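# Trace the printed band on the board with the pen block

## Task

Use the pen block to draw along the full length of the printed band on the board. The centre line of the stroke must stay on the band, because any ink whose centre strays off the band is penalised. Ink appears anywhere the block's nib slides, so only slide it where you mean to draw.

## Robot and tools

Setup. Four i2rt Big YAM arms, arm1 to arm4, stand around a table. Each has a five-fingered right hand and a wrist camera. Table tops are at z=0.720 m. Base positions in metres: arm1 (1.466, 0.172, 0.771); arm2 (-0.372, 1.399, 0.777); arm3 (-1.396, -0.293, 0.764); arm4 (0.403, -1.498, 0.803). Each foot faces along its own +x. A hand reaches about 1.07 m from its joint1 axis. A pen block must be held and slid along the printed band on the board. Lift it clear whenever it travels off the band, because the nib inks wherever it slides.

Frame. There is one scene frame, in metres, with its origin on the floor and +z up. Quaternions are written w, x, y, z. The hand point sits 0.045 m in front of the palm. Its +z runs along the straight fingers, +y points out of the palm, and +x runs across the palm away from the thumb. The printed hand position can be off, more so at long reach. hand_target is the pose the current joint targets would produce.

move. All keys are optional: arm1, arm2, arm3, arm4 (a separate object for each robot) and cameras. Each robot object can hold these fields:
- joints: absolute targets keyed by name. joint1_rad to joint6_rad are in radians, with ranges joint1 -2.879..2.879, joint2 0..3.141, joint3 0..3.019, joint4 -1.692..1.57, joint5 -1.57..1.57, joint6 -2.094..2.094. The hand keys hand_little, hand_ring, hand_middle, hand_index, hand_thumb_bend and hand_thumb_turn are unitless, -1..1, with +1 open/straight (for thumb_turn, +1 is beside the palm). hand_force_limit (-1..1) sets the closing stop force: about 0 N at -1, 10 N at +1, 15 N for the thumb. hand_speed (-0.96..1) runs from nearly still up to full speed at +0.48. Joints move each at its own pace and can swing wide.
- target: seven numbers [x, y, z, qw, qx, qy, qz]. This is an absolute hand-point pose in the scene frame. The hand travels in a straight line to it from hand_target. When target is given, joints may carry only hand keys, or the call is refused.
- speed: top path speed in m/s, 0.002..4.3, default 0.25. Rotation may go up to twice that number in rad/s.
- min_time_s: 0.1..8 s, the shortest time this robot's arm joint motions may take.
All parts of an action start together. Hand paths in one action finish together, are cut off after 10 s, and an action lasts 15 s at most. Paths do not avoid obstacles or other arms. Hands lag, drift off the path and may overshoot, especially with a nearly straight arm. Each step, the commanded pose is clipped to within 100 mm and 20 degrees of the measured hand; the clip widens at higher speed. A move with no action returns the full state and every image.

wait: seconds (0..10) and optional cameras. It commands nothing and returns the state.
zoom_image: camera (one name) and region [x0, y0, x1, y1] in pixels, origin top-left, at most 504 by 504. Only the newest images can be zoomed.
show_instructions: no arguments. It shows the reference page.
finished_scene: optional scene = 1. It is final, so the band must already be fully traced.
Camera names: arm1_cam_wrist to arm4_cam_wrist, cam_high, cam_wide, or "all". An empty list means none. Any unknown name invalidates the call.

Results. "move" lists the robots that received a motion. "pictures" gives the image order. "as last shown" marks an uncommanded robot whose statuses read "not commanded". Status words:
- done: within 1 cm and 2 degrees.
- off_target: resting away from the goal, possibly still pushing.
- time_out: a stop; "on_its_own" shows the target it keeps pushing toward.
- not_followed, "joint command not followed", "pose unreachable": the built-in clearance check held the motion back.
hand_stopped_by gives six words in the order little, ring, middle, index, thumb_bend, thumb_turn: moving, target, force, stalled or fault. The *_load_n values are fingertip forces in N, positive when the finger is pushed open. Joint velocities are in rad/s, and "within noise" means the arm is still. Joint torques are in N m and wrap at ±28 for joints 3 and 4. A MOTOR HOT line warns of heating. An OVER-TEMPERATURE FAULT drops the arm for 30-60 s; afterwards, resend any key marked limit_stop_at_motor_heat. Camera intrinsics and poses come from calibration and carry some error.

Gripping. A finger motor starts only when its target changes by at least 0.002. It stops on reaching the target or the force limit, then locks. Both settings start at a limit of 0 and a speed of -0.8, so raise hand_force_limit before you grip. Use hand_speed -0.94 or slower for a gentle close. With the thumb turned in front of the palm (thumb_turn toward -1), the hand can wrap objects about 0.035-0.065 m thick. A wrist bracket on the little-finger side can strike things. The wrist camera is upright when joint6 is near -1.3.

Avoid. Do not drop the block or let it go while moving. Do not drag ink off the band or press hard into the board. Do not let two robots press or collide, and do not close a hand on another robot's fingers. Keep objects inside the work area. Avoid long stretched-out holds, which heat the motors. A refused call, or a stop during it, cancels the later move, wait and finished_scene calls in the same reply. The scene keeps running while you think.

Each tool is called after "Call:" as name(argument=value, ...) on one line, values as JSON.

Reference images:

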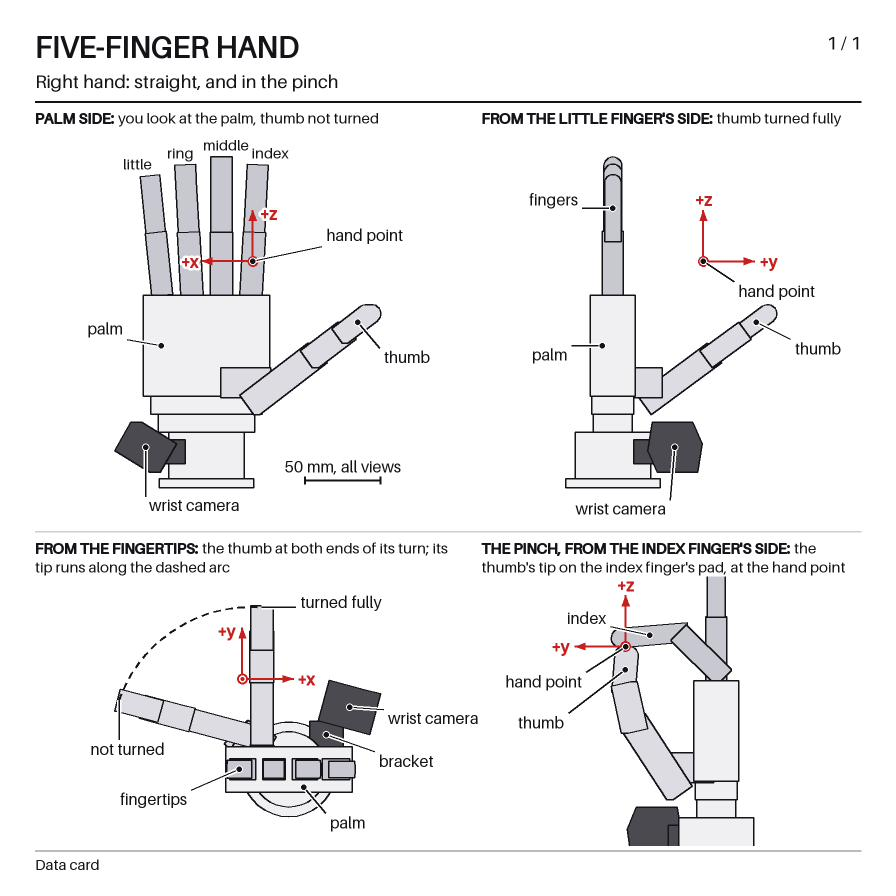

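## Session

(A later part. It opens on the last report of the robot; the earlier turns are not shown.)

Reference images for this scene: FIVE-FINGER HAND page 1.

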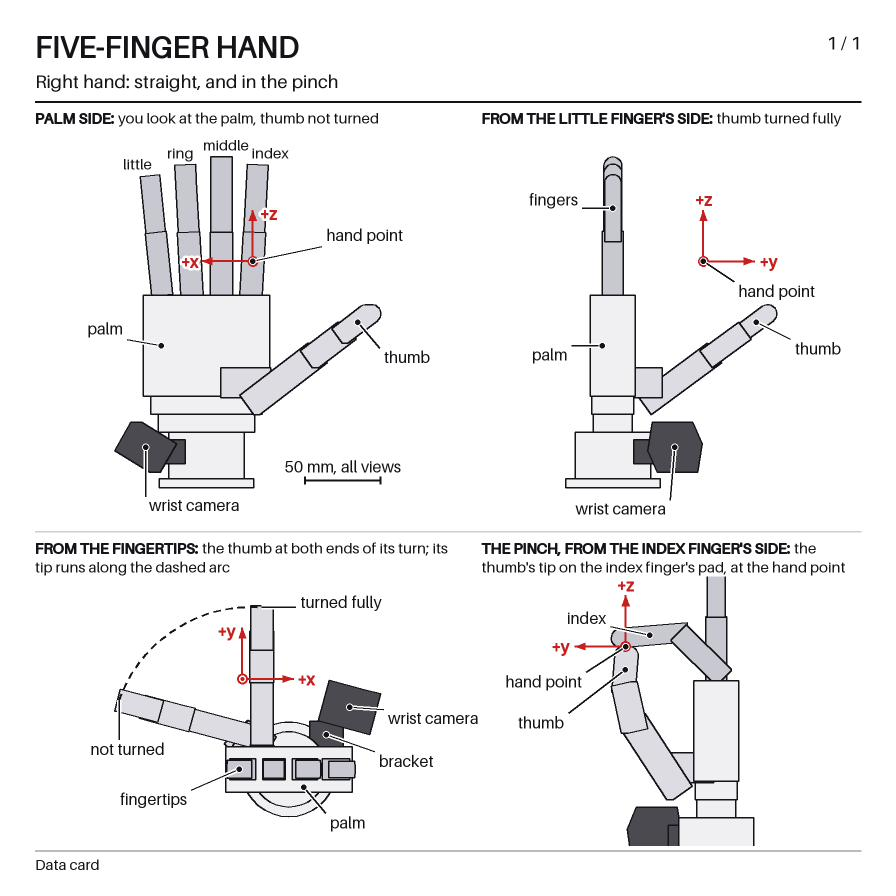

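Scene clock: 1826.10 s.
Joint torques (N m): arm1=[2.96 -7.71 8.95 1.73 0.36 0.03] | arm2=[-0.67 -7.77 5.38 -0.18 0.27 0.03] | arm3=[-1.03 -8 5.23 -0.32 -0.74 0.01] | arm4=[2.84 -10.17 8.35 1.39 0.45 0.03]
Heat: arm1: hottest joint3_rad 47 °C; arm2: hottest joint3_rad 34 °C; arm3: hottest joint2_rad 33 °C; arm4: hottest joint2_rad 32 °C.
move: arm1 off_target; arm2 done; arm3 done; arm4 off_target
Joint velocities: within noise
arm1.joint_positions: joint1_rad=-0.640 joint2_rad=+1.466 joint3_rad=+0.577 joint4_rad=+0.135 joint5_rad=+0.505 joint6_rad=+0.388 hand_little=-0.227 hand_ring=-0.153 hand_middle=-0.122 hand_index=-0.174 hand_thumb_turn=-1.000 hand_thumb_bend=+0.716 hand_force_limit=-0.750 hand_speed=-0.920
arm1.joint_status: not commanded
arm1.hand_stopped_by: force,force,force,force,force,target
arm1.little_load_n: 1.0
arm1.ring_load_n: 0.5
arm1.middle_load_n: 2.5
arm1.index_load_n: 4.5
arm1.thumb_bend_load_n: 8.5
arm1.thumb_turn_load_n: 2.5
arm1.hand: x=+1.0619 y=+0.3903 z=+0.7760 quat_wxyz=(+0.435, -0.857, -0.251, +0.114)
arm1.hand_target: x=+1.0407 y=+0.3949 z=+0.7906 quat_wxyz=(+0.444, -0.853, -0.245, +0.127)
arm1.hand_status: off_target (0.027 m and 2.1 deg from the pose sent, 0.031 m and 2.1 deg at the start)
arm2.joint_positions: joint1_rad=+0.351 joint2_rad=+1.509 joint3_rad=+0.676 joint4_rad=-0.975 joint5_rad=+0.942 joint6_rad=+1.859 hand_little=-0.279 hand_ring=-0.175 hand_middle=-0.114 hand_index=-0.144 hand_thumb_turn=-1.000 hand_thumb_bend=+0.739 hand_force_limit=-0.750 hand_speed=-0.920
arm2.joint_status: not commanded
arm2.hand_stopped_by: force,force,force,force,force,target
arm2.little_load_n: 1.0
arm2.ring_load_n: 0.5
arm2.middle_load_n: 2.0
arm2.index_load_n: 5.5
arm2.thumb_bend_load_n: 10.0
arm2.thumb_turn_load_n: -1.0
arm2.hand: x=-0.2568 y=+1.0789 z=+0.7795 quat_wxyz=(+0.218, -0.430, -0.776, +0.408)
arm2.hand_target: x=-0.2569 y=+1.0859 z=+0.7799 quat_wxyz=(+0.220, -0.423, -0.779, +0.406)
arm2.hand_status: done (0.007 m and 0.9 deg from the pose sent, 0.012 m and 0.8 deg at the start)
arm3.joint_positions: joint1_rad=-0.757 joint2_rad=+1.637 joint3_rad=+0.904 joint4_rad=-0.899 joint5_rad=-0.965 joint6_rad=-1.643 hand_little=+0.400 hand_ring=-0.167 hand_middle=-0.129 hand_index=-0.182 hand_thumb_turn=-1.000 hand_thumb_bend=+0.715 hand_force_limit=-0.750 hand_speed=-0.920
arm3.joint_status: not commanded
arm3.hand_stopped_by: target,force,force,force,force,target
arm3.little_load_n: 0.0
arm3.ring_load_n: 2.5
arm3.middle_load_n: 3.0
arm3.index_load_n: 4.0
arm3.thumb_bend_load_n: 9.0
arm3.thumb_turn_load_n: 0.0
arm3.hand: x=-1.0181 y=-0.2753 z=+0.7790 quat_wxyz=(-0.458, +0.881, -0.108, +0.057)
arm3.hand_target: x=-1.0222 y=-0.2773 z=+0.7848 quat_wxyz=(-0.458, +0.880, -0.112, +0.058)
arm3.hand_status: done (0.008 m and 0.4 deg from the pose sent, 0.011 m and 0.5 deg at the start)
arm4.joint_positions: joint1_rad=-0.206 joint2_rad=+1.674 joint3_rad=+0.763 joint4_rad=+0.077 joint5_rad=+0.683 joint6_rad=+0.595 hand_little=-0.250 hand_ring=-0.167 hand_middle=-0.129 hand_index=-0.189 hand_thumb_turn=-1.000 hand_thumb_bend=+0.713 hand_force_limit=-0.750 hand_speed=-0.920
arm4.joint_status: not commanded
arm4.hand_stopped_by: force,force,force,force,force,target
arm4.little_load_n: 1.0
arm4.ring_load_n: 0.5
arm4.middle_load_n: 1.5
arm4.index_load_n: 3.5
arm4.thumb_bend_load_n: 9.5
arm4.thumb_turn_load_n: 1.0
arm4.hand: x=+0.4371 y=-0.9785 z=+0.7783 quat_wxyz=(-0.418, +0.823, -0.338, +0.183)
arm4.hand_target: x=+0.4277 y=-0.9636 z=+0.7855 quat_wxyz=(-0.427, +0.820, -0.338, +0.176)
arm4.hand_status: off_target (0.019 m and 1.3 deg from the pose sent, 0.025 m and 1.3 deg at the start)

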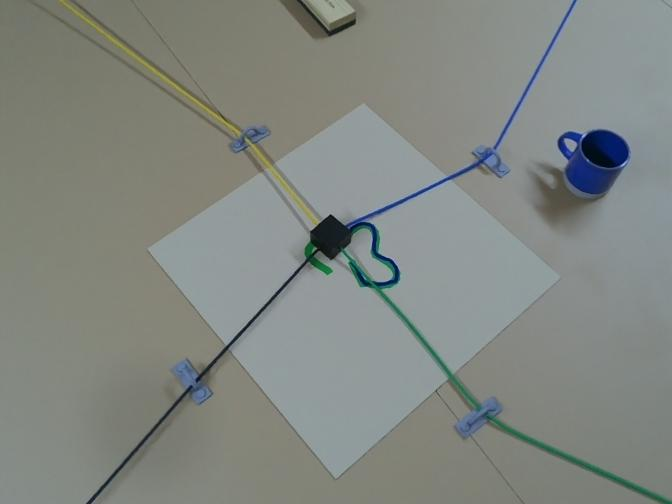

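Call:
move(arm1={"target": [1.0330, 0.3921, 0.790, 0.44313, -0.85123, -0.24408, 0.12706], "speed": 0.1}, arm2={"target": [-0.2588, 1.0932, 0.780, -0.22033, 0.42324, 0.77952, -0.4058], "speed": 0.1}, arm3={"target": [-1.0266, -0.2787, 0.785, 0.45806, -0.87992, 0.11194, -0.05827], "speed": 0.1}, arm4={"target": [0.4257, -0.9595, 0.785, 0.42692, -0.82008, 0.33801, -0.17596], "speed": 0.1}, cameras=["cam_high"])

Call:
zoom_image(camera="cam_high", region=[295, 190, 355, 250])

Call:
zoom_image(camera="cam_high", region=[330, 215, 380, 265])

Scene clock: 1839.17 s.
Joint torques (N m): arm1=[2.96 -7.88 8.95 1.7 0.37 0.03] | arm2=[-0.79 -7.47 5.38 -0.2 0.26 0.02] | arm3=[-0.79 -8 5.23 -0.39 -0.7 -0.01] | arm4=[2.96 -10.17 8.39 1.36 0.46 0.03]
Heat: arm1: hottest joint3_rad 47 °C; arm2: hottest joint3_rad 34 °C; arm3: hottest joint2_rad 33 °C; arm4: hottest joint2_rad 32 °C.
move: arm1 off_target; arm2 done; arm3 done; arm4 off_target
Joint velocities: within noise
arm1.joint_positions: joint1_rad=-0.624 joint2_rad=+1.478 joint3_rad=+0.591 joint4_rad=+0.128 joint5_rad=+0.517 joint6_rad=+0.400 hand_little=-0.227 hand_ring=-0.153 hand_middle=-0.122 hand_index=-0.174 hand_thumb_turn=-1.000 hand_thumb_bend=+0.716 hand_force_limit=-0.750 hand_speed=-0.920
arm1.joint_status: not commanded
arm1.hand_stopped_by: force,force,force,force,force,target
arm1.little_load_n: 1.0
arm1.ring_load_n: 0.5
arm1.middle_load_n: 2.5
arm1.index_load_n: 4.0
arm1.thumb_bend_load_n: 8.5
arm1.thumb_turn_load_n: 2.0
arm1.hand: x=+1.0551 y=+0.3872 z=+0.7762 quat_wxyz=(+0.435, -0.857, -0.251, +0.114)
arm1.hand_target: x=+1.0339 y=+0.3914 z=+0.7906 quat_wxyz=(+0.444, -0.853, -0.245, +0.128)
arm1.hand_status: off_target (0.026 m and 2.0 deg from the pose sent, 0.032 m and 2.0 deg at the start)
arm2.joint_positions: joint1_rad=+0.362 joint2_rad=+1.496 joint3_rad=+0.662 joint4_rad=-0.987 joint5_rad=+0.939 joint6_rad=+1.878 hand_little=-0.279 hand_ring=-0.175 hand_middle=-0.114 hand_index=-0.144 hand_thumb_turn=-1.000 hand_thumb_bend=+0.739 hand_force_limit=-0.750 hand_speed=-0.920
arm2.joint_status: not commanded
arm2.hand_stopped_by: force,force,force,force,force,target
arm2.little_load_n: 0.5
arm2.ring_load_n: 0.5
arm2.middle_load_n: 2.0
arm2.index_load_n: 5.5
arm2.thumb_bend_load_n: 10.0
arm2.thumb_turn_load_n: -0.5
arm2.hand: x=-0.2585 y=+1.0858 z=+0.7797 quat_wxyz=(+0.218, -0.430, -0.775, +0.408)
arm2.hand_target: x=-0.2589 y=+1.0929 z=+0.7799 quat_wxyz=(+0.220, -0.423, -0.779, +0.406)
arm2.hand_status: done (0.007 m and 1.0 deg from the pose sent, 0.014 m and 0.9 deg at the start)
arm3.joint_positions: joint1_rad=-0.764 joint2_rad=+1.630 joint3_rad=+0.895 joint4_rad=-0.906 joint5_rad=-0.965 joint6_rad=-1.654 hand_little=+0.400 hand_ring=-0.167 hand_middle=-0.129 hand_index=-0.182 hand_thumb_turn=-1.000 hand_thumb_bend=+0.715 hand_force_limit=-0.750 hand_speed=-0.920
arm3.joint_status: not commanded
arm3.hand_stopped_by: target,force,force,force,force,target
arm3.little_load_n: 0.0
arm3.ring_load_n: 2.0
arm3.middle_load_n: 3.0
arm3.index_load_n: 4.0
arm3.thumb_bend_load_n: 9.0
arm3.thumb_turn_load_n: 0.0
arm3.hand: x=-1.0226 y=-0.2765 z=+0.7791 quat_wxyz=(-0.458, +0.881, -0.109, +0.057)
arm3.hand_target: x=-1.0265 y=-0.2785 z=+0.7848 quat_wxyz=(-0.458, +0.880, -0.112, +0.058)
arm3.hand_status: done (0.008 m and 0.4 deg from the pose sent, 0.011 m and 0.4 deg at the start)
arm4.joint_positions: joint1_rad=-0.201 joint2_rad=+1.681 joint3_rad=+0.774 joint4_rad=+0.071 joint5_rad=+0.685 joint6_rad=+0.599 hand_little=-0.250 hand_ring=-0.167 hand_middle=-0.129 hand_index=-0.189 hand_thumb_turn=-1.000 hand_thumb_bend=+0.713 hand_force_limit=-0.750 hand_speed=-0.920
arm4.joint_status: not commanded
arm4.hand_stopped_by: force,force,force,force,force,target
arm4.little_load_n: 1.5
arm4.ring_load_n: 0.5
arm4.middle_load_n: 1.5
arm4.index_load_n: 3.5
arm4.thumb_bend_load_n: 9.5
arm4.thumb_turn_load_n: 1.0
arm4.hand: x=+0.4350 y=-0.9750 z=+0.7782 quat_wxyz=(-0.418, +0.823, -0.338, +0.183)
arm4.hand_target: x=+0.4255 y=-0.9600 z=+0.7854 quat_wxyz=(-0.427, +0.820, -0.338, +0.176)
arm4.hand_status: off_target (0.019 m and 1.3 deg from the pose sent, 0.023 m and 1.3 deg at the start)

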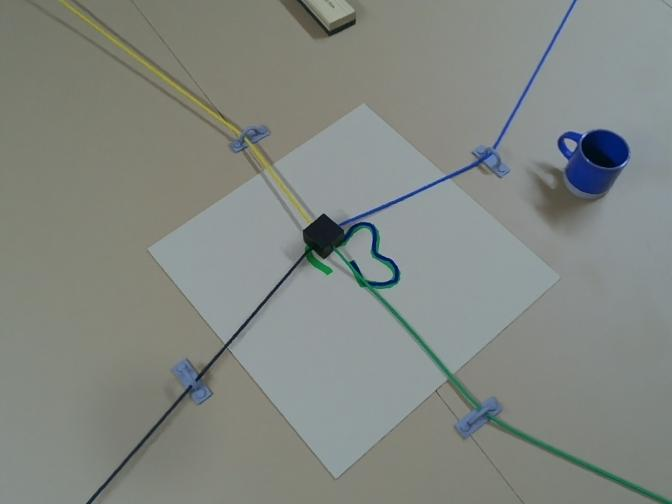

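Scaled by 8.400 from the camera's image (finer frame: 960x720).

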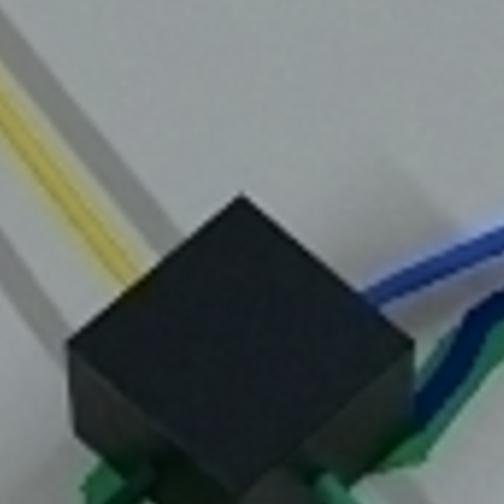

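Scaled by 10.080 from the camera's image (finer frame: 960x720).

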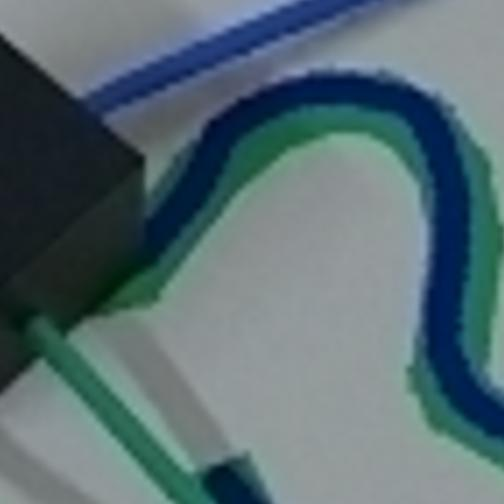

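Call:
move(arm1={"target": [1.0264, 0.3887, 0.790, 0.44313, -0.85123, -0.24408, 0.12706], "speed": 0.1}, arm2={"target": [-0.2600, 1.0974, 0.780, -0.22033, 0.42324, 0.77952, -0.4058], "speed": 0.1}, arm3={"target": [-1.0312, -0.2801, 0.785, 0.45806, -0.87992, 0.11194, -0.05827], "speed": 0.1}, cameras=["cam_high"])

Call:
zoom_image(camera="cam_high", region=[288, 190, 348, 250])

Call:
zoom_image(camera="cam_high", region=[330, 215, 380, 265])

Scene clock: 1857.10 s.
Joint torques (N m): arm1=[2.96 -8.12 8.98 1.69 0.38 0.03] | arm2=[-0.91 -7.47 5.27 -0.23 0.26 0.02] | arm3=[-1.2 -8.06 5.23 -0.35 -0.71 0.02] | arm4=[3.02 -10.34 8.39 1.36 0.45 0.01]
Heat: arm1: hottest joint3_rad 47 °C; arm2: hottest joint3_rad 33 °C; arm3: hottest joint2_rad 33 °C; arm4: hottest joint2_rad 31 °C.
move: arm1 off_target; arm2 done; arm3 done
Joint velocities: within noise
arm1.joint_positions: joint1_rad=-0.610 joint2_rad=+1.489 joint3_rad=+0.606 joint4_rad=+0.119 joint5_rad=+0.528 joint6_rad=+0.411 hand_little=-0.227 hand_ring=-0.153 hand_middle=-0.122 hand_index=-0.174 hand_thumb_turn=-1.000 hand_thumb_bend=+0.716 hand_force_limit=-0.750 hand_speed=-0.920
arm1.joint_status: not commanded
arm1.hand_stopped_by: force,force,force,force,force,target
arm1.little_load_n: 1.0
arm1.ring_load_n: 0.5
arm1.middle_load_n: 2.5
arm1.index_load_n: 4.0
arm1.thumb_bend_load_n: 8.5
arm1.thumb_turn_load_n: 2.5
arm1.hand: x=+1.0488 y=+0.3843 z=+0.7762 quat_wxyz=(+0.435, -0.857, -0.251, +0.114)
arm1.hand_target: x=+1.0274 y=+0.3882 z=+0.7907 quat_wxyz=(+0.444, -0.853, -0.245, +0.128)
arm1.hand_status: off_target (0.027 m and 2.1 deg from the pose sent, 0.032 m and 2.0 deg at the start)
arm2.joint_positions: joint1_rad=+0.369 joint2_rad=+1.489 joint3_rad=+0.653 joint4_rad=-0.994 joint5_rad=+0.938 joint6_rad=+1.889 hand_little=-0.279 hand_ring=-0.175 hand_middle=-0.114 hand_index=-0.144 hand_thumb_turn=-1.000 hand_thumb_bend=+0.739 hand_force_limit=-0.750 hand_speed=-0.920
arm2.joint_status: not commanded
arm2.hand_stopped_by: force,force,force,force,force,target
arm2.little_load_n: 0.5
arm2.ring_load_n: 0.5
arm2.middle_load_n: 2.0
arm2.index_load_n: 5.5
arm2.thumb_bend_load_n: 10.0
arm2.thumb_turn_load_n: -0.5
arm2.hand: x=-0.2593 y=+1.0897 z=+0.7797 quat_wxyz=(+0.217, -0.431, -0.775, +0.408)
arm2.hand_target: x=-0.2601 y=+1.0972 z=+0.7799 quat_wxyz=(+0.220, -0.423, -0.780, +0.406)
arm2.hand_status: done (0.008 m and 1.1 deg from the pose sent, 0.012 m and 1.0 deg at the start)
arm3.joint_positions: joint1_rad=-0.771 joint2_rad=+1.623 joint3_rad=+0.886 joint4_rad=-0.913 joint5_rad=-0.965 joint6_rad=-1.667 hand_little=+0.400 hand_ring=-0.167 hand_middle=-0.129 hand_index=-0.182 hand_thumb_turn=-1.000 hand_thumb_bend=+0.715 hand_force_limit=-0.750 hand_speed=-0.920
arm3.joint_status: not commanded
arm3.hand_stopped_by: target,force,force,force,force,target
arm3.little_load_n: 0.0
arm3.ring_load_n: 2.5
arm3.middle_load_n: 3.0
arm3.index_load_n: 3.5
arm3.thumb_bend_load_n: 9.0
arm3.thumb_turn_load_n: 0.0
arm3.hand: x=-1.0267 y=-0.2781 z=+0.7792 quat_wxyz=(-0.458, +0.881, -0.108, +0.058)
arm3.hand_target: x=-1.0311 y=-0.2800 z=+0.7847 quat_wxyz=(-0.458, +0.880, -0.112, +0.058)
arm3.hand_status: done (0.008 m and 0.5 deg from the pose sent, 0.011 m and 0.4 deg at the start)
arm4: as last shown
arm4.little_load_n: 1.0
arm4.hand: x=+0.4350 y=-0.9750 z=+0.7782 quat_wxyz=(-0.418, +0.823, -0.339, +0.183)

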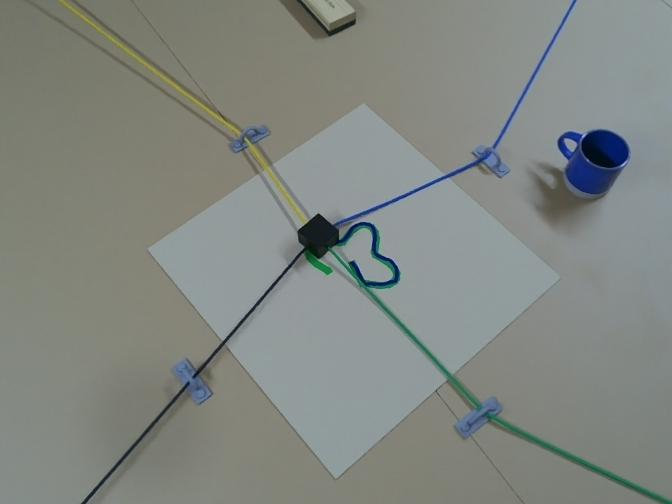

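Scaled by 8.400 from the camera's image (finer frame: 960x720).

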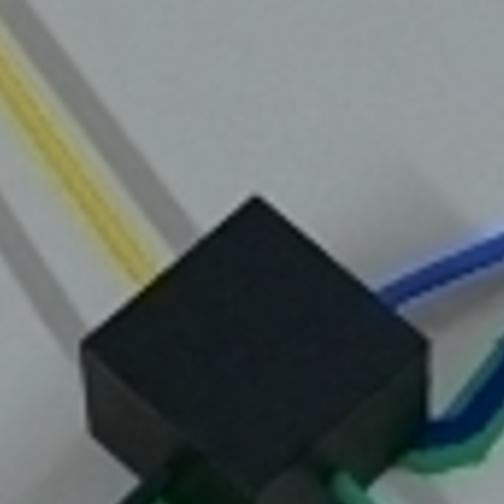

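Scaled by 10.080 from the camera's image (finer frame: 960x720).

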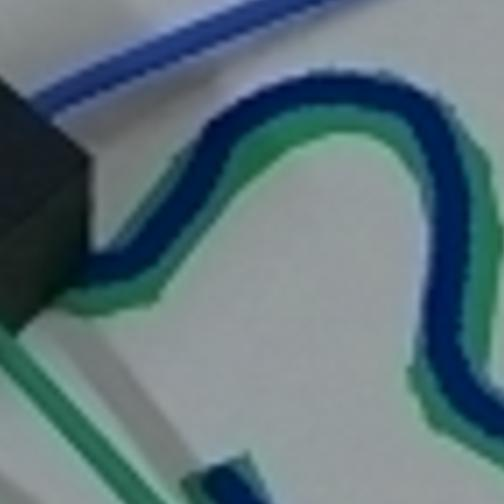

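Call:
move(arm1={"target": [1.0196, 0.3851, 0.790, 0.44313, -0.85123, -0.24408, 0.12706], "speed": 0.1}, arm2={"target": [-0.2604, 1.0990, 0.780, -0.22033, 0.42324, 0.77952, -0.4058], "speed": 0.1}, arm3={"target": [-1.0374, -0.2820, 0.785, 0.45806, -0.87992, 0.11194, -0.05827], "speed": 0.1}, cameras=["cam_high"])

Call:
zoom_image(camera="cam_high", region=[282, 190, 342, 250])

Call:
zoom_image(camera="cam_high", region=[305, 225, 355, 275])

Scene clock: 1876.30 s.
Joint torques (N m): arm1=[2.96 -8.29 8.99 1.68 0.39 0.03] | arm2=[-0.91 -7.47 5.03 -0.2 0.28 0.03] | arm3=[-1.14 -7.36 5.16 -0.44 -0.68 0.02] | arm4=[2.84 -10.17 8.38 1.37 0.48 0]
Heat: arm1: hottest joint3_rad 47 °C; arm2: hottest joint3_rad 33 °C; arm3: hottest joint2_rad 33 °C; arm4: hottest joint3_rad 32 °C.
move: arm1 off_target; arm2 done; arm3 done
Joint velocities: within noise
arm1.joint_positions: joint1_rad=-0.595 joint2_rad=+1.501 joint3_rad=+0.621 joint4_rad=+0.110 joint5_rad=+0.539 joint6_rad=+0.423 hand_little=-0.227 hand_ring=-0.153 hand_middle=-0.122 hand_index=-0.174 hand_thumb_turn=-1.000 hand_thumb_bend=+0.716 hand_force_limit=-0.750 hand_speed=-0.920
arm1.joint_status: not commanded
arm1.hand_stopped_by: force,force,force,force,force,target
arm1.little_load_n: 1.0
arm1.ring_load_n: 0.5
arm1.middle_load_n: 2.0
arm1.index_load_n: 4.0
arm1.thumb_bend_load_n: 8.5
arm1.thumb_turn_load_n: 2.5
arm1.hand: x=+1.0421 y=+0.3810 z=+0.7762 quat_wxyz=(+0.436, -0.857, -0.251, +0.113)
arm1.hand_target: x=+1.0206 y=+0.3846 z=+0.7906 quat_wxyz=(+0.444, -0.853, -0.245, +0.127)
arm1.hand_status: off_target (0.027 m and 2.1 deg from the pose sent, 0.032 m and 2.0 deg at the start)
arm2.joint_positions: joint1_rad=+0.372 joint2_rad=+1.486 joint3_rad=+0.653 joint4_rad=-0.998 joint5_rad=+0.937 joint6_rad=+1.893 hand_little=-0.279 hand_ring=-0.175 hand_middle=-0.114 hand_index=-0.144 hand_thumb_turn=-1.000 hand_thumb_bend=+0.739 hand_force_limit=-0.750 hand_speed=-0.920
arm2.joint_status: not commanded
arm2.hand_stopped_by: force,force,force,force,force,target
arm2.little_load_n: 0.5
arm2.ring_load_n: 0.5
arm2.middle_load_n: 2.0
arm2.index_load_n: 5.5
arm2.thumb_bend_load_n: 10.0
arm2.thumb_turn_load_n: -0.5
arm2.hand: x=-0.2588 y=+1.0903 z=+0.7804 quat_wxyz=(+0.216, -0.431, -0.775, +0.408)
arm2.hand_target: x=-0.2605 y=+1.0987 z=+0.7799 quat_wxyz=(+0.220, -0.423, -0.779, +0.406)
arm2.hand_status: done (0.009 m and 1.1 deg from the pose sent, 0.009 m and 1.1 deg at the start)
arm3.joint_positions: joint1_rad=-0.780 joint2_rad=+1.613 joint3_rad=+0.875 joint4_rad=-0.924 joint5_rad=-0.965 joint6_rad=-1.685 hand_little=+0.400 hand_ring=-0.167 hand_middle=-0.129 hand_index=-0.182 hand_thumb_turn=-1.000 hand_thumb_bend=+0.715 hand_force_limit=-0.750 hand_speed=-0.920
arm3.joint_status: not commanded
arm3.hand_stopped_by: target,force,force,force,force,target
arm3.little_load_n: 0.0
arm3.ring_load_n: 2.5
arm3.middle_load_n: 3.0
arm3.index_load_n: 4.0
arm3.thumb_bend_load_n: 9.0
arm3.thumb_turn_load_n: 0.0
arm3.hand: x=-1.0321 y=-0.2800 z=+0.7798 quat_wxyz=(-0.458, +0.881, -0.107, +0.059)
arm3.hand_target: x=-1.0372 y=-0.2818 z=+0.7848 quat_wxyz=(-0.458, +0.880, -0.112, +0.058)
arm3.hand_status: done (0.008 m and 0.6 deg from the pose sent, 0.013 m and 0.5 deg at the start)
arm4: as last shown
arm4.joint_positions: joint1_rad=-0.201 joint2_rad=+1.681 joint3_rad=+0.774 joint4_rad=+0.071 joint5_rad=+0.685 joint6_rad=+0.600 hand_little=-0.250 hand_ring=-0.167 hand_middle=-0.129 hand_index=-0.189 hand_thumb_turn=-1.000 hand_thumb_bend=+0.713 hand_force_limit=-0.750 hand_speed=-0.920
arm4.index_load_n: 4.0
arm4.hand: x=+0.4350 y=-0.9749 z=+0.7783 quat_wxyz=(-0.418, +0.823, -0.339, +0.183)

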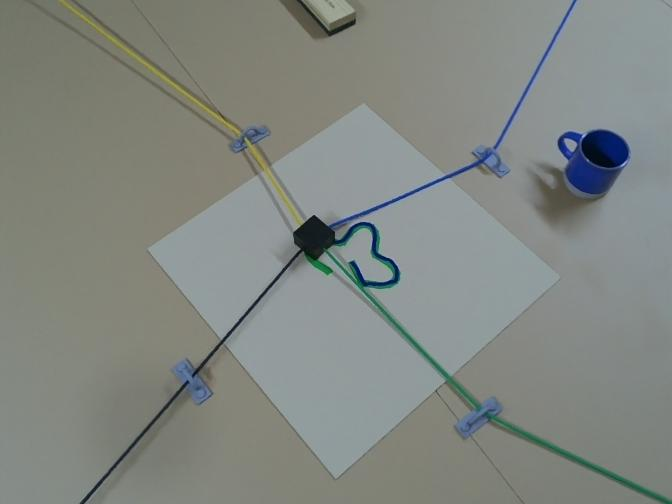

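Scaled by 8.400 from the camera's image (finer frame: 960x720).

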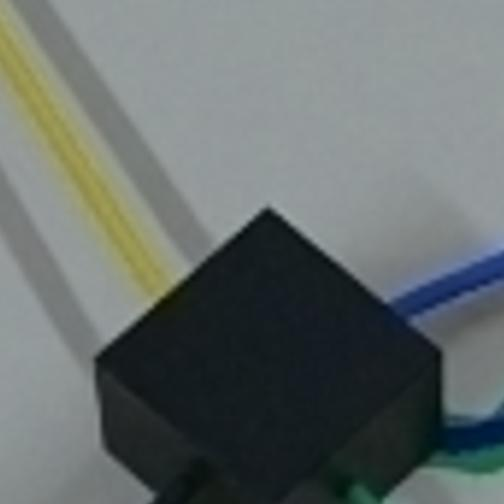

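Scaled by 10.080 from the camera's image (finer frame: 960x720).

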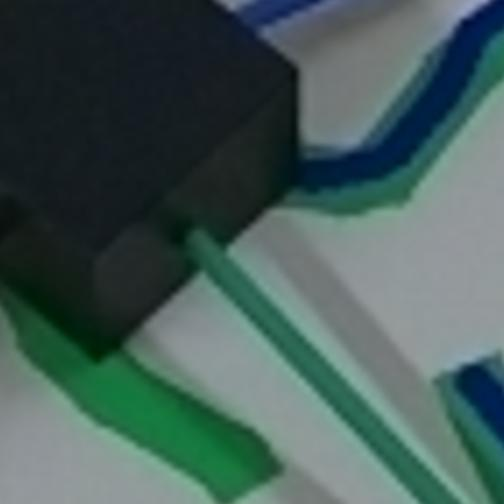

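Call:
move(arm1={"target": [1.0134, 0.3819, 0.790, 0.44313, -0.85123, -0.24408, 0.12706], "speed": 0.1}, arm2={"target": [-0.2552, 1.0807, 0.780, -0.22033, 0.42324, 0.77952, -0.4058], "speed": 0.1}, arm3={"target": [-1.0431, -0.2837, 0.785, 0.45806, -0.87992, 0.11194, -0.05827], "speed": 0.1}, arm4={"target": [0.4319, -0.9698, 0.785, 0.42692, -0.82008, 0.33801, -0.17596], "speed": 0.1}, cameras=["cam_high"])

Call:
zoom_image(camera="cam_high", region=[278, 194, 338, 254])

Call:
zoom_image(camera="cam_high", region=[305, 225, 355, 275])

Scene clock: 1896.03 s.
Joint torques (N m): arm1=[2.96 -8.47 9.01 1.66 0.39 0.03] | arm2=[-3.02 -5.89 7.76 0.55 0.53 -0.13] | arm3=[-1.2 -7.3 5.09 -0.46 -0.64 0.05] | arm4=[1.79 -11.75 6 2.1 0.34 -0.1]
Heat: arm1: hottest joint3_rad 48 °C; arm2: hottest joint3_rad 33 °C; arm3: hottest joint2_rad 33 °C; arm4: hottest joint3_rad 32 °C.
move: arm1 off_target; arm2 off_target; arm3 done; arm4 done
Joint velocities: within noise
arm1.joint_positions: joint1_rad=-0.581 joint2_rad=+1.513 joint3_rad=+0.635 joint4_rad=+0.102 joint5_rad=+0.549 joint6_rad=+0.433 hand_little=-0.227 hand_ring=-0.153 hand_middle=-0.122 hand_index=-0.174 hand_thumb_turn=-1.000 hand_thumb_bend=+0.716 hand_force_limit=-0.750 hand_speed=-0.920
arm1.joint_status: not commanded
arm1.hand_stopped_by: force,force,force,force,force,target
arm1.little_load_n: 1.0
arm1.ring_load_n: 0.5
arm1.middle_load_n: 2.5
arm1.index_load_n: 4.0
arm1.thumb_bend_load_n: 8.5
arm1.thumb_turn_load_n: 2.0
arm1.hand: x=+1.0361 y=+0.3780 z=+0.7761 quat_wxyz=(+0.436, -0.857, -0.251, +0.113)
arm1.hand_target: x=+1.0144 y=+0.3813 z=+0.7905 quat_wxyz=(+0.444, -0.853, -0.245, +0.128)
arm1.hand_status: off_target (0.027 m and 2.1 deg from the pose sent, 0.032 m and 2.0 deg at the start)
arm2.joint_positions: joint1_rad=+0.369 joint2_rad=+1.496 joint3_rad=+0.653 joint4_rad=-0.987 joint5_rad=+0.938 joint6_rad=+1.867 hand_little=-0.279 hand_ring=-0.175 hand_middle=-0.114 hand_index=-0.144 hand_thumb_turn=-1.000 hand_thumb_bend=+0.739 hand_force_limit=-0.750 hand_speed=-0.920
arm2.joint_status: not commanded
arm2.hand_stopped_by: force,force,force,force,force,target
arm2.little_load_n: 1.0
arm2.ring_load_n: 0.5
arm2.middle_load_n: 2.0
arm2.index_load_n: 5.5
arm2.thumb_bend_load_n: 10.0
arm2.thumb_turn_load_n: -0.5
arm2.hand: x=-0.2593 y=+1.0905 z=+0.7771 quat_wxyz=(+0.222, -0.422, -0.780, +0.405)
arm2.hand_target: x=-0.2553 y=+1.0809 z=+0.7802 quat_wxyz=(+0.220, -0.423, -0.779, +0.406)
arm2.hand_status: off_target (0.011 m and 0.2 deg from the pose sent, 0.010 m and 1.1 deg at the start)
arm3.joint_positions: joint1_rad=-0.789 joint2_rad=+1.604 joint3_rad=+0.864 joint4_rad=-0.934 joint5_rad=-0.965 joint6_rad=-1.702 hand_little=+0.400 hand_ring=-0.167 hand_middle=-0.129 hand_index=-0.182 hand_thumb_turn=-1.000 hand_thumb_bend=+0.715 hand_force_limit=-0.750 hand_speed=-0.920
arm3.joint_status: not commanded
arm3.hand_stopped_by: target,force,force,force,force,target
arm3.little_load_n: 0.0
arm3.ring_load_n: 2.5
arm3.middle_load_n: 3.0
arm3.index_load_n: 3.5
arm3.thumb_bend_load_n: 9.0
arm3.thumb_turn_load_n: 0.0
arm3.hand: x=-1.0374 y=-0.2818 z=+0.7800 quat_wxyz=(-0.458, +0.880, -0.106, +0.060)
arm3.hand_target: x=-1.0429 y=-0.2836 z=+0.7848 quat_wxyz=(-0.458, +0.880, -0.112, +0.058)
arm3.hand_status: done (0.008 m and 0.7 deg from the pose sent, 0.013 m and 0.6 deg at the start)
arm4.joint_positions: joint1_rad=-0.201 joint2_rad=+1.681 joint3_rad=+0.774 joint4_rad=+0.071 joint5_rad=+0.681 joint6_rad=+0.600 hand_little=-0.250 hand_ring=-0.167 hand_middle=-0.129 hand_index=-0.189 hand_thumb_turn=-1.000 hand_thumb_bend=+0.713 hand_force_limit=-0.750 hand_speed=-0.920
arm4.joint_status: not commanded
arm4.hand_stopped_by: force,force,force,force,force,target
arm4.little_load_n: 1.0
arm4.ring_load_n: 0.5
arm4.middle_load_n: 1.5
arm4.index_load_n: 3.5
arm4.thumb_bend_load_n: 9.5
arm4.thumb_turn_load_n: 1.0
arm4.hand: x=+0.4341 y=-0.9748 z=+0.7780 quat_wxyz=(-0.418, +0.824, -0.338, +0.181)
arm4.hand_target: x=+0.4318 y=-0.9698 z=+0.7851 quat_wxyz=(-0.427, +0.820, -0.338, +0.176)
arm4.hand_status: done (0.009 m and 1.2 deg from the pose sent, 0.009 m and 1.3 deg at the start)

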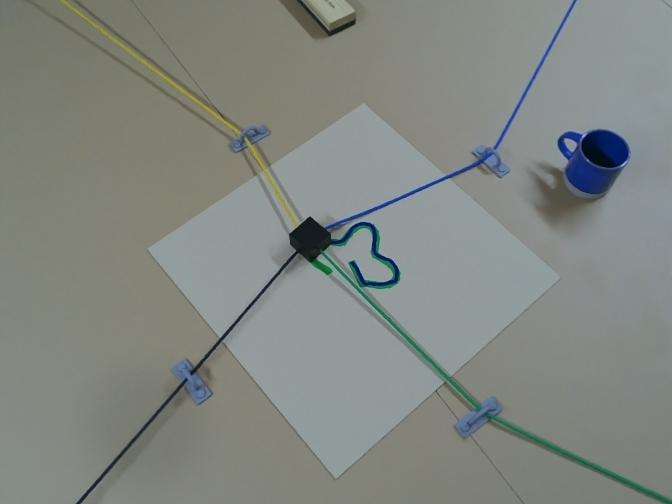

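Scaled by 8.400 from the camera's image (finer frame: 960x720).

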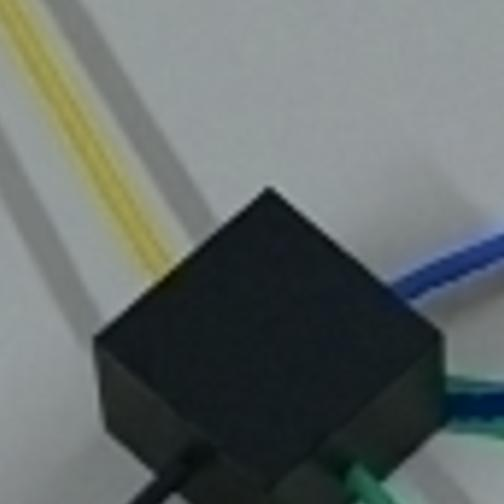

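Scaled by 10.080 from the camera's image (finer frame: 960x720).

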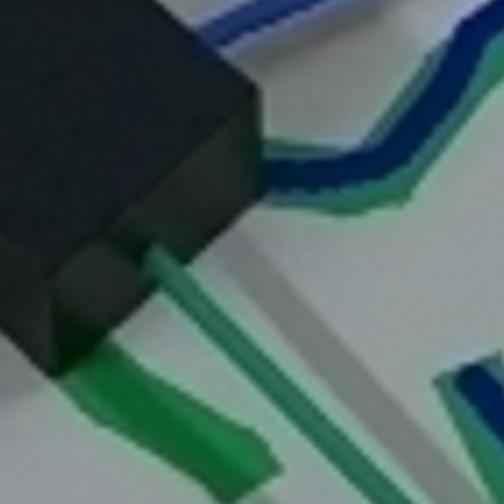

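Call:
move(arm1={"target": [1.0090, 0.3796, 0.790, 0.44313, -0.85123, -0.24408, 0.12706], "speed": 0.1}, arm2={"target": [-0.2516, 1.0682, 0.780, -0.22033, 0.42324, 0.77952, -0.4058], "speed": 0.1})

Call:
move(arm3={"target": [-1.0477, -0.2851, 0.785, 0.45806, -0.87992, 0.11194, -0.05827], "speed": 0.1}, arm4={"target": [0.4391, -0.9818, 0.785, 0.42692, -0.82008, 0.33801, -0.17596], "speed": 0.1}, cameras=["cam_high"])

Call:
zoom_image(camera="cam_high", region=[275, 196, 335, 256])

Scene clock: 1914.03 s.
Joint torques (N m): arm1=[2.96 -8.59 9.06 1.68 0.39 0.04] | arm2=[-3.02 -6.36 8.5 0.75 0.6 -0.08] | arm3=[-0.91 -7.24 5.08 -0.46 -0.64 0.06] | arm4=[1.79 -11.52 5.98 2.11 0.33 -0.11]
Heat: arm1: hottest joint3_rad 46 °C; arm2: hottest joint3_rad 34 °C; arm3: hottest joint2_rad 33 °C; arm4: hottest joint2_rad 31 °C.
move: arm1 off_target; arm2 off_target
Joint velocities: within noise
arm1.joint_positions: joint1_rad=-0.573 joint2_rad=+1.520 joint3_rad=+0.644 joint4_rad=+0.095 joint5_rad=+0.556 joint6_rad=+0.441 hand_little=-0.227 hand_ring=-0.153 hand_middle=-0.122 hand_index=-0.174 hand_thumb_turn=-1.000 hand_thumb_bend=+0.716 hand_force_limit=-0.750 hand_speed=-0.920
arm1.joint_status: not commanded
arm1.hand_stopped_by: force,force,force,force,force,target
arm1.little_load_n: 1.0
arm1.ring_load_n: 0.5
arm1.middle_load_n: 2.5
arm1.index_load_n: 4.0
arm1.thumb_bend_load_n: 8.5
arm1.thumb_turn_load_n: 2.5
arm1.hand: x=+1.0322 y=+0.3761 z=+0.7760 quat_wxyz=(+0.436, -0.857, -0.251, +0.113)
arm1.hand_target: x=+1.0101 y=+0.3791 z=+0.7906 quat_wxyz=(+0.444, -0.853, -0.244, +0.127)
arm1.hand_status: off_target (0.027 m and 2.1 deg from the pose sent, 0.030 m and 2.1 deg at the start)
arm2.joint_positions: joint1_rad=+0.352 joint2_rad=+1.517 joint3_rad=+0.670 joint4_rad=-0.974 joint5_rad=+0.939 joint6_rad=+1.829 hand_little=-0.279 hand_ring=-0.175 hand_middle=-0.114 hand_index=-0.144 hand_thumb_turn=-1.000 hand_thumb_bend=+0.739 hand_force_limit=-0.750 hand_speed=-0.920
arm2.joint_status: not commanded
arm2.hand_stopped_by: force,force,force,force,force,target
arm2.little_load_n: 1.0
arm2.ring_load_n: 0.5
arm2.middle_load_n: 2.0
arm2.index_load_n: 5.0
arm2.thumb_bend_load_n: 10.5
arm2.thumb_turn_load_n: -1.5
arm2.hand: x=-0.2596 y=+1.0841 z=+0.7743 quat_wxyz=(+0.229, -0.415, -0.784, +0.401)
arm2.hand_target: x=-0.2519 y=+1.0687 z=+0.7805 quat_wxyz=(+0.220, -0.423, -0.779, +0.406)
arm2.hand_status: off_target (0.019 m and 1.5 deg from the pose sent, 0.024 m and 0.2 deg at the start)
arm3, arm4: as last shown
arm3.index_load_n: 4.0
pictures: none

Scene clock: 1915.00 s.
Joint torques (N m): arm1=[3.02 -8.59 9.05 1.66 0.39 0.03] | arm2=[-3.08 -6.18 8.53 0.64 0.56 -0.07] | arm3=[-1.26 -7.3 5.18 -0.39 -0.6 0] | arm4=[0.44 -11.28 5.31 2.21 0.38 -0.22]
Heat: arm1: hottest joint3_rad 47 °C; arm2: hottest joint3_rad 34 °C; arm3: hottest joint2_rad 33 °C; arm4: hottest joint2_rad 31 °C.
move: arm3 done; arm4 done
Joint velocities: within noise
arm1, arm2: as last shown
arm1.index_load_n: 4.5
arm1.hand_target: x=+1.0101 y=+0.3791 z=+0.7906 quat_wxyz=(+0.444, -0.853, -0.245, +0.127)
arm2.joint_positions: joint1_rad=+0.352 joint2_rad=+1.517 joint3_rad=+0.670 joint4_rad=-0.972 joint5_rad=+0.940 joint6_rad=+1.829 hand_little=-0.279 hand_ring=-0.175 hand_middle=-0.114 hand_index=-0.144 hand_thumb_turn=-1.000 hand_thumb_bend=+0.739 hand_force_limit=-0.750 hand_speed=-0.920
arm2.thumb_bend_load_n: 10.0
arm2.thumb_turn_load_n: -1.0
arm2.hand: x=-0.2594 y=+1.0836 z=+0.7743 quat_wxyz=(+0.229, -0.416, -0.783, +0.402)
arm3.joint_positions: joint1_rad=-0.797 joint2_rad=+1.598 joint3_rad=+0.854 joint4_rad=-0.943 joint5_rad=-0.965 joint6_rad=-1.714 hand_little=+0.400 hand_ring=-0.167 hand_middle=-0.129 hand_index=-0.182 hand_thumb_turn=-1.000 hand_thumb_bend=+0.715 hand_force_limit=-0.750 hand_speed=-0.920
arm3.joint_status: not commanded
arm3.hand_stopped_by: target,force,force,force,force,target
arm3.little_load_n: 0.0
arm3.ring_load_n: 2.5
arm3.middle_load_n: 3.0
arm3.index_load_n: 4.0
arm3.thumb_bend_load_n: 9.0
arm3.thumb_turn_load_n: 0.0
arm3.hand: x=-1.0428 y=-0.2830 z=+0.7798 quat_wxyz=(-0.459, +0.880, -0.108, +0.059)
arm3.hand_target: x=-1.0476 y=-0.2850 z=+0.7847 quat_wxyz=(-0.458, +0.880, -0.112, +0.058)
arm3.hand_status: done (0.007 m and 0.5 deg from the pose sent, 0.012 m and 0.7 deg at the start)
arm4.joint_positions: joint1_rad=-0.201 joint2_rad=+1.659 joint3_rad=+0.746 joint4_rad=+0.090 joint5_rad=+0.669 joint6_rad=+0.600 hand_little=-0.250 hand_ring=-0.167 hand_middle=-0.129 hand_index=-0.189 hand_thumb_turn=-1.000 hand_thumb_bend=+0.713 hand_force_limit=-0.750 hand_speed=-0.920
arm4.joint_status: not commanded
arm4.hand_stopped_by: force,force,force,force,force,target
arm4.little_load_n: 1.0
arm4.ring_load_n: 0.0
arm4.middle_load_n: 1.5
arm4.index_load_n: 3.5
arm4.thumb_bend_load_n: 9.5
arm4.thumb_turn_load_n: 1.0
arm4.hand: x=+0.4326 y=-0.9815 z=+0.7803 quat_wxyz=(-0.422, +0.823, -0.338, +0.173)
arm4.hand_target: x=+0.4390 y=-0.9818 z=+0.7849 quat_wxyz=(-0.427, +0.820, -0.338, +0.176)
arm4.hand_status: done (0.008 m and 0.7 deg from the pose sent, 0.011 m and 1.2 deg at the start)

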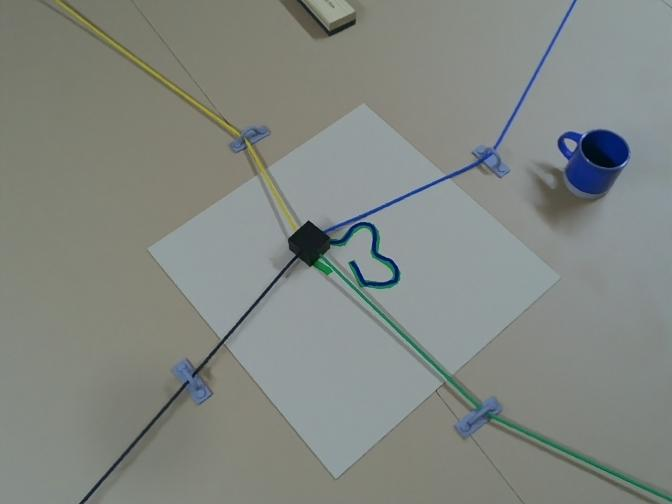

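Scaled by 8.400 from the camera's image (finer frame: 960x720).

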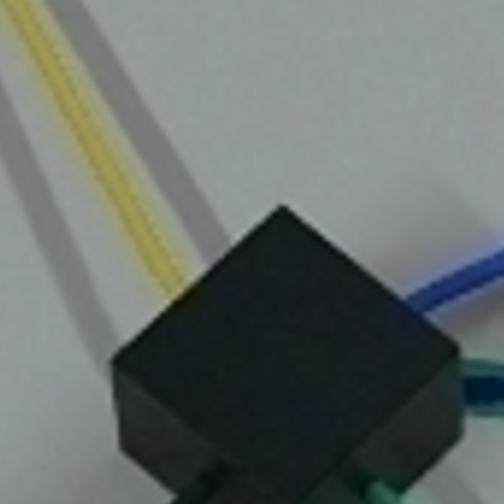

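Call:
move(arm1={"target": [1.0055, 0.3778, 0.790, 0.44313, -0.85123, -0.24408, 0.12706], "speed": 0.1}, arm2={"target": [-0.2502, 1.0633, 0.780, -0.22033, 0.42324, 0.77952, -0.4058], "speed": 0.1}, arm3={"target": [-1.0520, -0.2864, 0.785, 0.45806, -0.87992, 0.11194, -0.05827], "speed": 0.1}, arm4={"target": [0.4410, -0.9849, 0.785, 0.42692, -0.82008, 0.33801, -0.17596], "speed": 0.1}, cameras=["cam_high"])

Call:
zoom_image(camera="cam_high", region=[275, 196, 335, 256])

Call:
zoom_image(camera="cam_high", region=[305, 225, 355, 275])

Scene clock: 1933.37 s.
Joint torques (N m): arm1=[3.02 -8.7 9.06 1.68 0.4 0.04] | arm2=[-2.96 -6.36 8.49 0.69 0.57 -0.09] | arm3=[-0.85 -7 5.16 -0.49 -0.59 0.02] | arm4=[0.03 -11.34 5.3 2.25 0.36 -0.23]
Heat: arm1: hottest joint3_rad 48 °C; arm2: hottest joint3_rad 35 °C; arm3: hottest joint2_rad 33 °C; arm4: hottest joint2_rad 32 °C.
move: arm1 off_target; arm2 off_target; arm3 done; arm4 done
Joint velocities: within noise
arm1.joint_positions: joint1_rad=-0.565 joint2_rad=+1.526 joint3_rad=+0.652 joint4_rad=+0.090 joint5_rad=+0.561 joint6_rad=+0.446 hand_little=-0.227 hand_ring=-0.153 hand_middle=-0.122 hand_index=-0.174 hand_thumb_turn=-1.000 hand_thumb_bend=+0.716 hand_force_limit=-0.750 hand_speed=-0.920
arm1.joint_status: not commanded
arm1.hand_stopped_by: force,force,force,force,force,target
arm1.little_load_n: 1.0
arm1.ring_load_n: 0.5
arm1.middle_load_n: 2.0
arm1.index_load_n: 4.5
arm1.thumb_bend_load_n: 8.5
arm1.thumb_turn_load_n: 2.5
arm1.hand: x=+1.0286 y=+0.3745 z=+0.7761 quat_wxyz=(+0.436, -0.857, -0.251, +0.113)
arm1.hand_target: x=+1.0065 y=+0.3773 z=+0.7907 quat_wxyz=(+0.444, -0.853, -0.245, +0.128)
arm1.hand_status: off_target (0.027 m and 2.1 deg from the pose sent, 0.030 m and 2.1 deg at the start)
arm2.joint_positions: joint1_rad=+0.345 joint2_rad=+1.525 joint3_rad=+0.682 joint4_rad=-0.965 joint5_rad=+0.941 joint6_rad=+1.819 hand_little=-0.279 hand_ring=-0.175 hand_middle=-0.114 hand_index=-0.144 hand_thumb_turn=-1.000 hand_thumb_bend=+0.739 hand_force_limit=-0.750 hand_speed=-0.920
arm2.joint_status: not commanded
arm2.hand_stopped_by: force,force,force,force,force,target
arm2.little_load_n: 1.0
arm2.ring_load_n: 0.5
arm2.middle_load_n: 1.5
arm2.index_load_n: 5.0
arm2.thumb_bend_load_n: 10.0
arm2.thumb_turn_load_n: -1.0
arm2.hand: x=-0.2573 y=+1.0783 z=+0.7748 quat_wxyz=(+0.228, -0.417, -0.783, +0.402)
arm2.hand_target: x=-0.2505 y=+1.0638 z=+0.7803 quat_wxyz=(+0.220, -0.423, -0.779, +0.406)
arm2.hand_status: off_target (0.017 m and 1.3 deg from the pose sent, 0.023 m and 1.4 deg at the start)
arm3.joint_positions: joint1_rad=-0.805 joint2_rad=+1.591 joint3_rad=+0.846 joint4_rad=-0.952 joint5_rad=-0.964 joint6_rad=-1.726 hand_little=+0.400 hand_ring=-0.167 hand_middle=-0.129 hand_index=-0.182 hand_thumb_turn=-1.000 hand_thumb_bend=+0.715 hand_force_limit=-0.750 hand_speed=-0.920
arm3.joint_status: not commanded
arm3.hand_stopped_by: target,force,force,force,force,target
arm3.little_load_n: 0.0
arm3.ring_load_n: 2.0
arm3.middle_load_n: 3.0
arm3.index_load_n: 4.0
arm3.thumb_bend_load_n: 9.0
arm3.thumb_turn_load_n: 0.0
arm3.hand: x=-1.0472 y=-0.2844 z=+0.7799 quat_wxyz=(-0.459, +0.880, -0.108, +0.058)
arm3.hand_target: x=-1.0519 y=-0.2862 z=+0.7848 quat_wxyz=(-0.458, +0.880, -0.112, +0.058)
arm3.hand_status: done (0.007 m and 0.5 deg from the pose sent, 0.011 m and 0.5 deg at the start)
arm4.joint_positions: joint1_rad=-0.201 joint2_rad=+1.654 joint3_rad=+0.736 joint4_rad=+0.095 joint5_rad=+0.667 joint6_rad=+0.597 hand_little=-0.250 hand_ring=-0.167 hand_middle=-0.129 hand_index=-0.189 hand_thumb_turn=-1.000 hand_thumb_bend=+0.713 hand_force_limit=-0.750 hand_speed=-0.920
arm4.joint_status: not commanded
arm4.hand_stopped_by: force,force,force,force,force,target
arm4.little_load_n: 0.5
arm4.ring_load_n: 0.5
arm4.middle_load_n: 1.5
arm4.index_load_n: 4.0
arm4.thumb_bend_load_n: 9.5
arm4.thumb_turn_load_n: 1.0
arm4.hand: x=+0.4325 y=-0.9852 z=+0.7792 quat_wxyz=(-0.421, +0.824, -0.337, +0.173)
arm4.hand_target: x=+0.4409 y=-0.9850 z=+0.7849 quat_wxyz=(-0.427, +0.820, -0.338, +0.176)
arm4.hand_status: done (0.010 m and 0.9 deg from the pose sent, 0.010 m and 0.7 deg at the start)

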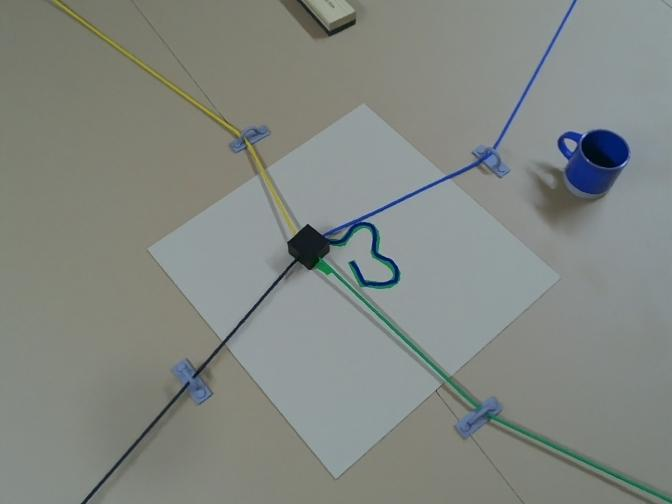

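Scaled by 8.400 from the camera's image (finer frame: 960x720).

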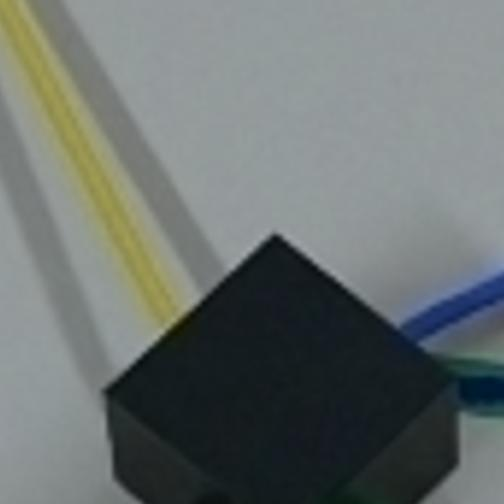

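Scaled by 10.080 from the camera's image (finer frame: 960x720).

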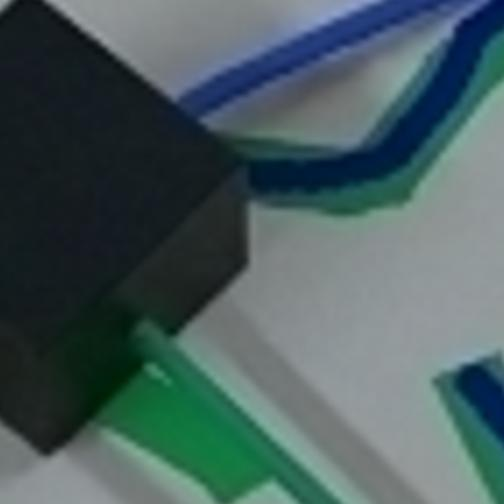

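Call:
move(arm2={"target": [-0.2484, 1.0571, 0.780, -0.22033, 0.42324, 0.77952, -0.4058], "speed": 0.1}, arm3={"target": [-1.0555, -0.2875, 0.785, 0.45806, -0.87992, 0.11194, -0.05827], "speed": 0.1}, arm4={"target": [0.4434, -0.9889, 0.785, 0.42692, -0.82008, 0.33801, -0.17596], "speed": 0.1}, cameras=["cam_high"])

Call:
zoom_image(camera="cam_high", region=[275, 202, 335, 262])

Call:
zoom_image(camera="cam_high", region=[305, 225, 355, 275])

Scene clock: 1948.23 s.
Joint torques (N m): arm1=[3.02 -8.7 9.06 1.68 0.4 0.03] | arm2=[-2.96 -6.42 8.53 0.69 0.59 -0.05] | arm3=[-1.14 -7.18 5.11 -0.4 -0.6 0.01] | arm4=[-0.44 -11.28 5.3 2.26 0.35 -0.25]
Heat: arm1: hottest joint3_rad 47 °C; arm2: hottest joint3_rad 36 °C; arm3: hottest joint2_rad 33 °C; arm4: hottest joint2_rad 32 °C.
move: arm2 off_target; arm3 done; arm4 off_target
Joint velocities: within noise
arm1: as last shown
arm1.joint_positions: joint1_rad=-0.565 joint2_rad=+1.526 joint3_rad=+0.652 joint4_rad=+0.090 joint5_rad=+0.561 joint6_rad=+0.447 hand_little=-0.227 hand_ring=-0.153 hand_middle=-0.122 hand_index=-0.174 hand_thumb_turn=-1.000 hand_thumb_bend=+0.716 hand_force_limit=-0.750 hand_speed=-0.920
arm1.middle_load_n: 2.5
arm1.index_load_n: 4.0
arm1.hand: x=+1.0285 y=+0.3745 z=+0.7762 quat_wxyz=(+0.436, -0.857, -0.251, +0.113)
arm2.joint_positions: joint1_rad=+0.337 joint2_rad=+1.536 joint3_rad=+0.696 joint4_rad=-0.957 joint5_rad=+0.942 joint6_rad=+1.805 hand_little=-0.279 hand_ring=-0.175 hand_middle=-0.114 hand_index=-0.144 hand_thumb_turn=-1.000 hand_thumb_bend=+0.739 hand_force_limit=-0.750 hand_speed=-0.920
arm2.joint_status: not commanded
arm2.hand_stopped_by: force,force,force,force,force,target
arm2.little_load_n: 1.0
arm2.ring_load_n: 0.5
arm2.middle_load_n: 2.0
arm2.index_load_n: 5.0
arm2.thumb_bend_load_n: 10.0
arm2.thumb_turn_load_n: -1.0
arm2.hand: x=-0.2556 y=+1.0727 z=+0.7746 quat_wxyz=(+0.228, -0.416, -0.783, +0.401)
arm2.hand_target: x=-0.2486 y=+1.0575 z=+0.7804 quat_wxyz=(+0.220, -0.423, -0.779, +0.406)
arm2.hand_status: off_target (0.018 m and 1.4 deg from the pose sent, 0.024 m and 1.3 deg at the start)
arm3.joint_positions: joint1_rad=-0.811 joint2_rad=+1.586 joint3_rad=+0.839 joint4_rad=-0.959 joint5_rad=-0.963 joint6_rad=-1.736 hand_little=+0.400 hand_ring=-0.167 hand_middle=-0.129 hand_index=-0.182 hand_thumb_turn=-1.000 hand_thumb_bend=+0.715 hand_force_limit=-0.750 hand_speed=-0.920
arm3.joint_status: not commanded
arm3.hand_stopped_by: target,force,force,force,force,target
arm3.little_load_n: 0.0
arm3.ring_load_n: 2.0
arm3.middle_load_n: 2.5
arm3.index_load_n: 4.0
arm3.thumb_bend_load_n: 9.0
arm3.thumb_turn_load_n: 0.0
arm3.hand: x=-1.0510 y=-0.2856 z=+0.7799 quat_wxyz=(-0.459, +0.880, -0.108, +0.058)
arm3.hand_target: x=-1.0553 y=-0.2874 z=+0.7848 quat_wxyz=(-0.458, +0.880, -0.112, +0.058)
arm3.hand_status: done (0.007 m and 0.4 deg from the pose sent, 0.010 m and 0.5 deg at the start)
arm4.joint_positions: joint1_rad=-0.202 joint2_rad=+1.646 joint3_rad=+0.723 joint4_rad=+0.102 joint5_rad=+0.664 joint6_rad=+0.593 hand_little=-0.250 hand_ring=-0.167 hand_middle=-0.129 hand_index=-0.189 hand_thumb_turn=-1.000 hand_thumb_bend=+0.713 hand_force_limit=-0.750 hand_speed=-0.920
arm4.joint_status: not commanded
arm4.hand_stopped_by: force,force,force,force,force,target
arm4.little_load_n: 1.0
arm4.ring_load_n: 0.5
arm4.middle_load_n: 1.5
arm4.index_load_n: 4.0
arm4.thumb_bend_load_n: 9.0
arm4.thumb_turn_load_n: 1.5
arm4.hand: x=+0.4325 y=-0.9890 z=+0.7795 quat_wxyz=(-0.422, +0.825, -0.335, +0.172)
arm4.hand_target: x=+0.4433 y=-0.9890 z=+0.7849 quat_wxyz=(-0.427, +0.820, -0.338, +0.176)
arm4.hand_status: off_target (0.012 m and 1.0 deg from the pose sent, 0.013 m and 0.9 deg at the start)

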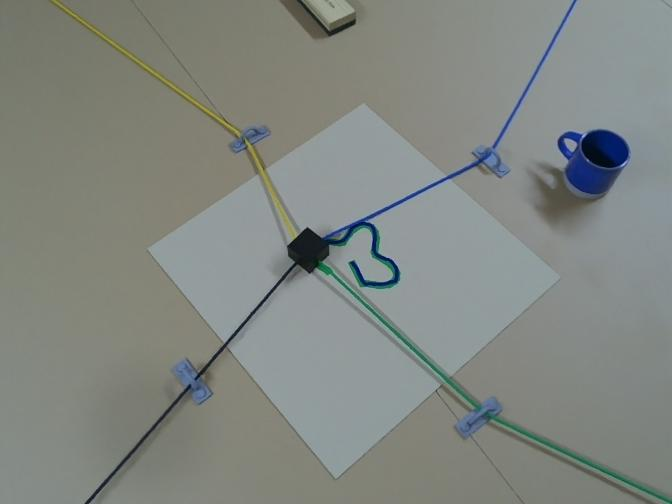

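Scaled by 8.400 from the camera's image (finer frame: 960x720).

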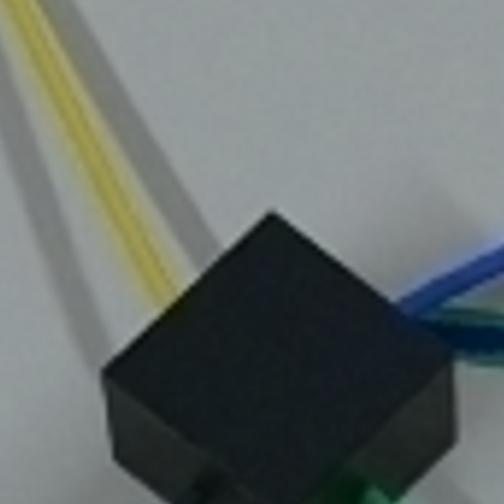

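Scaled by 10.080 from the camera's image (finer frame: 960x720).

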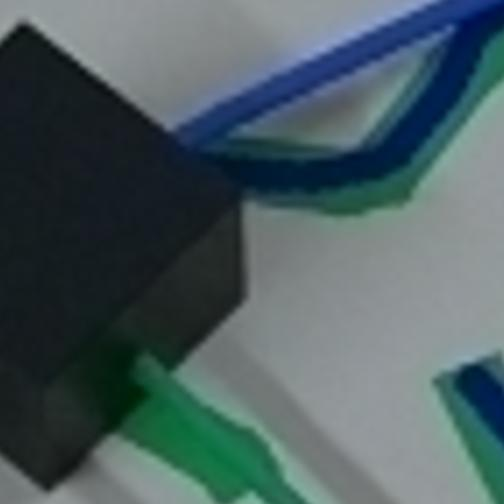

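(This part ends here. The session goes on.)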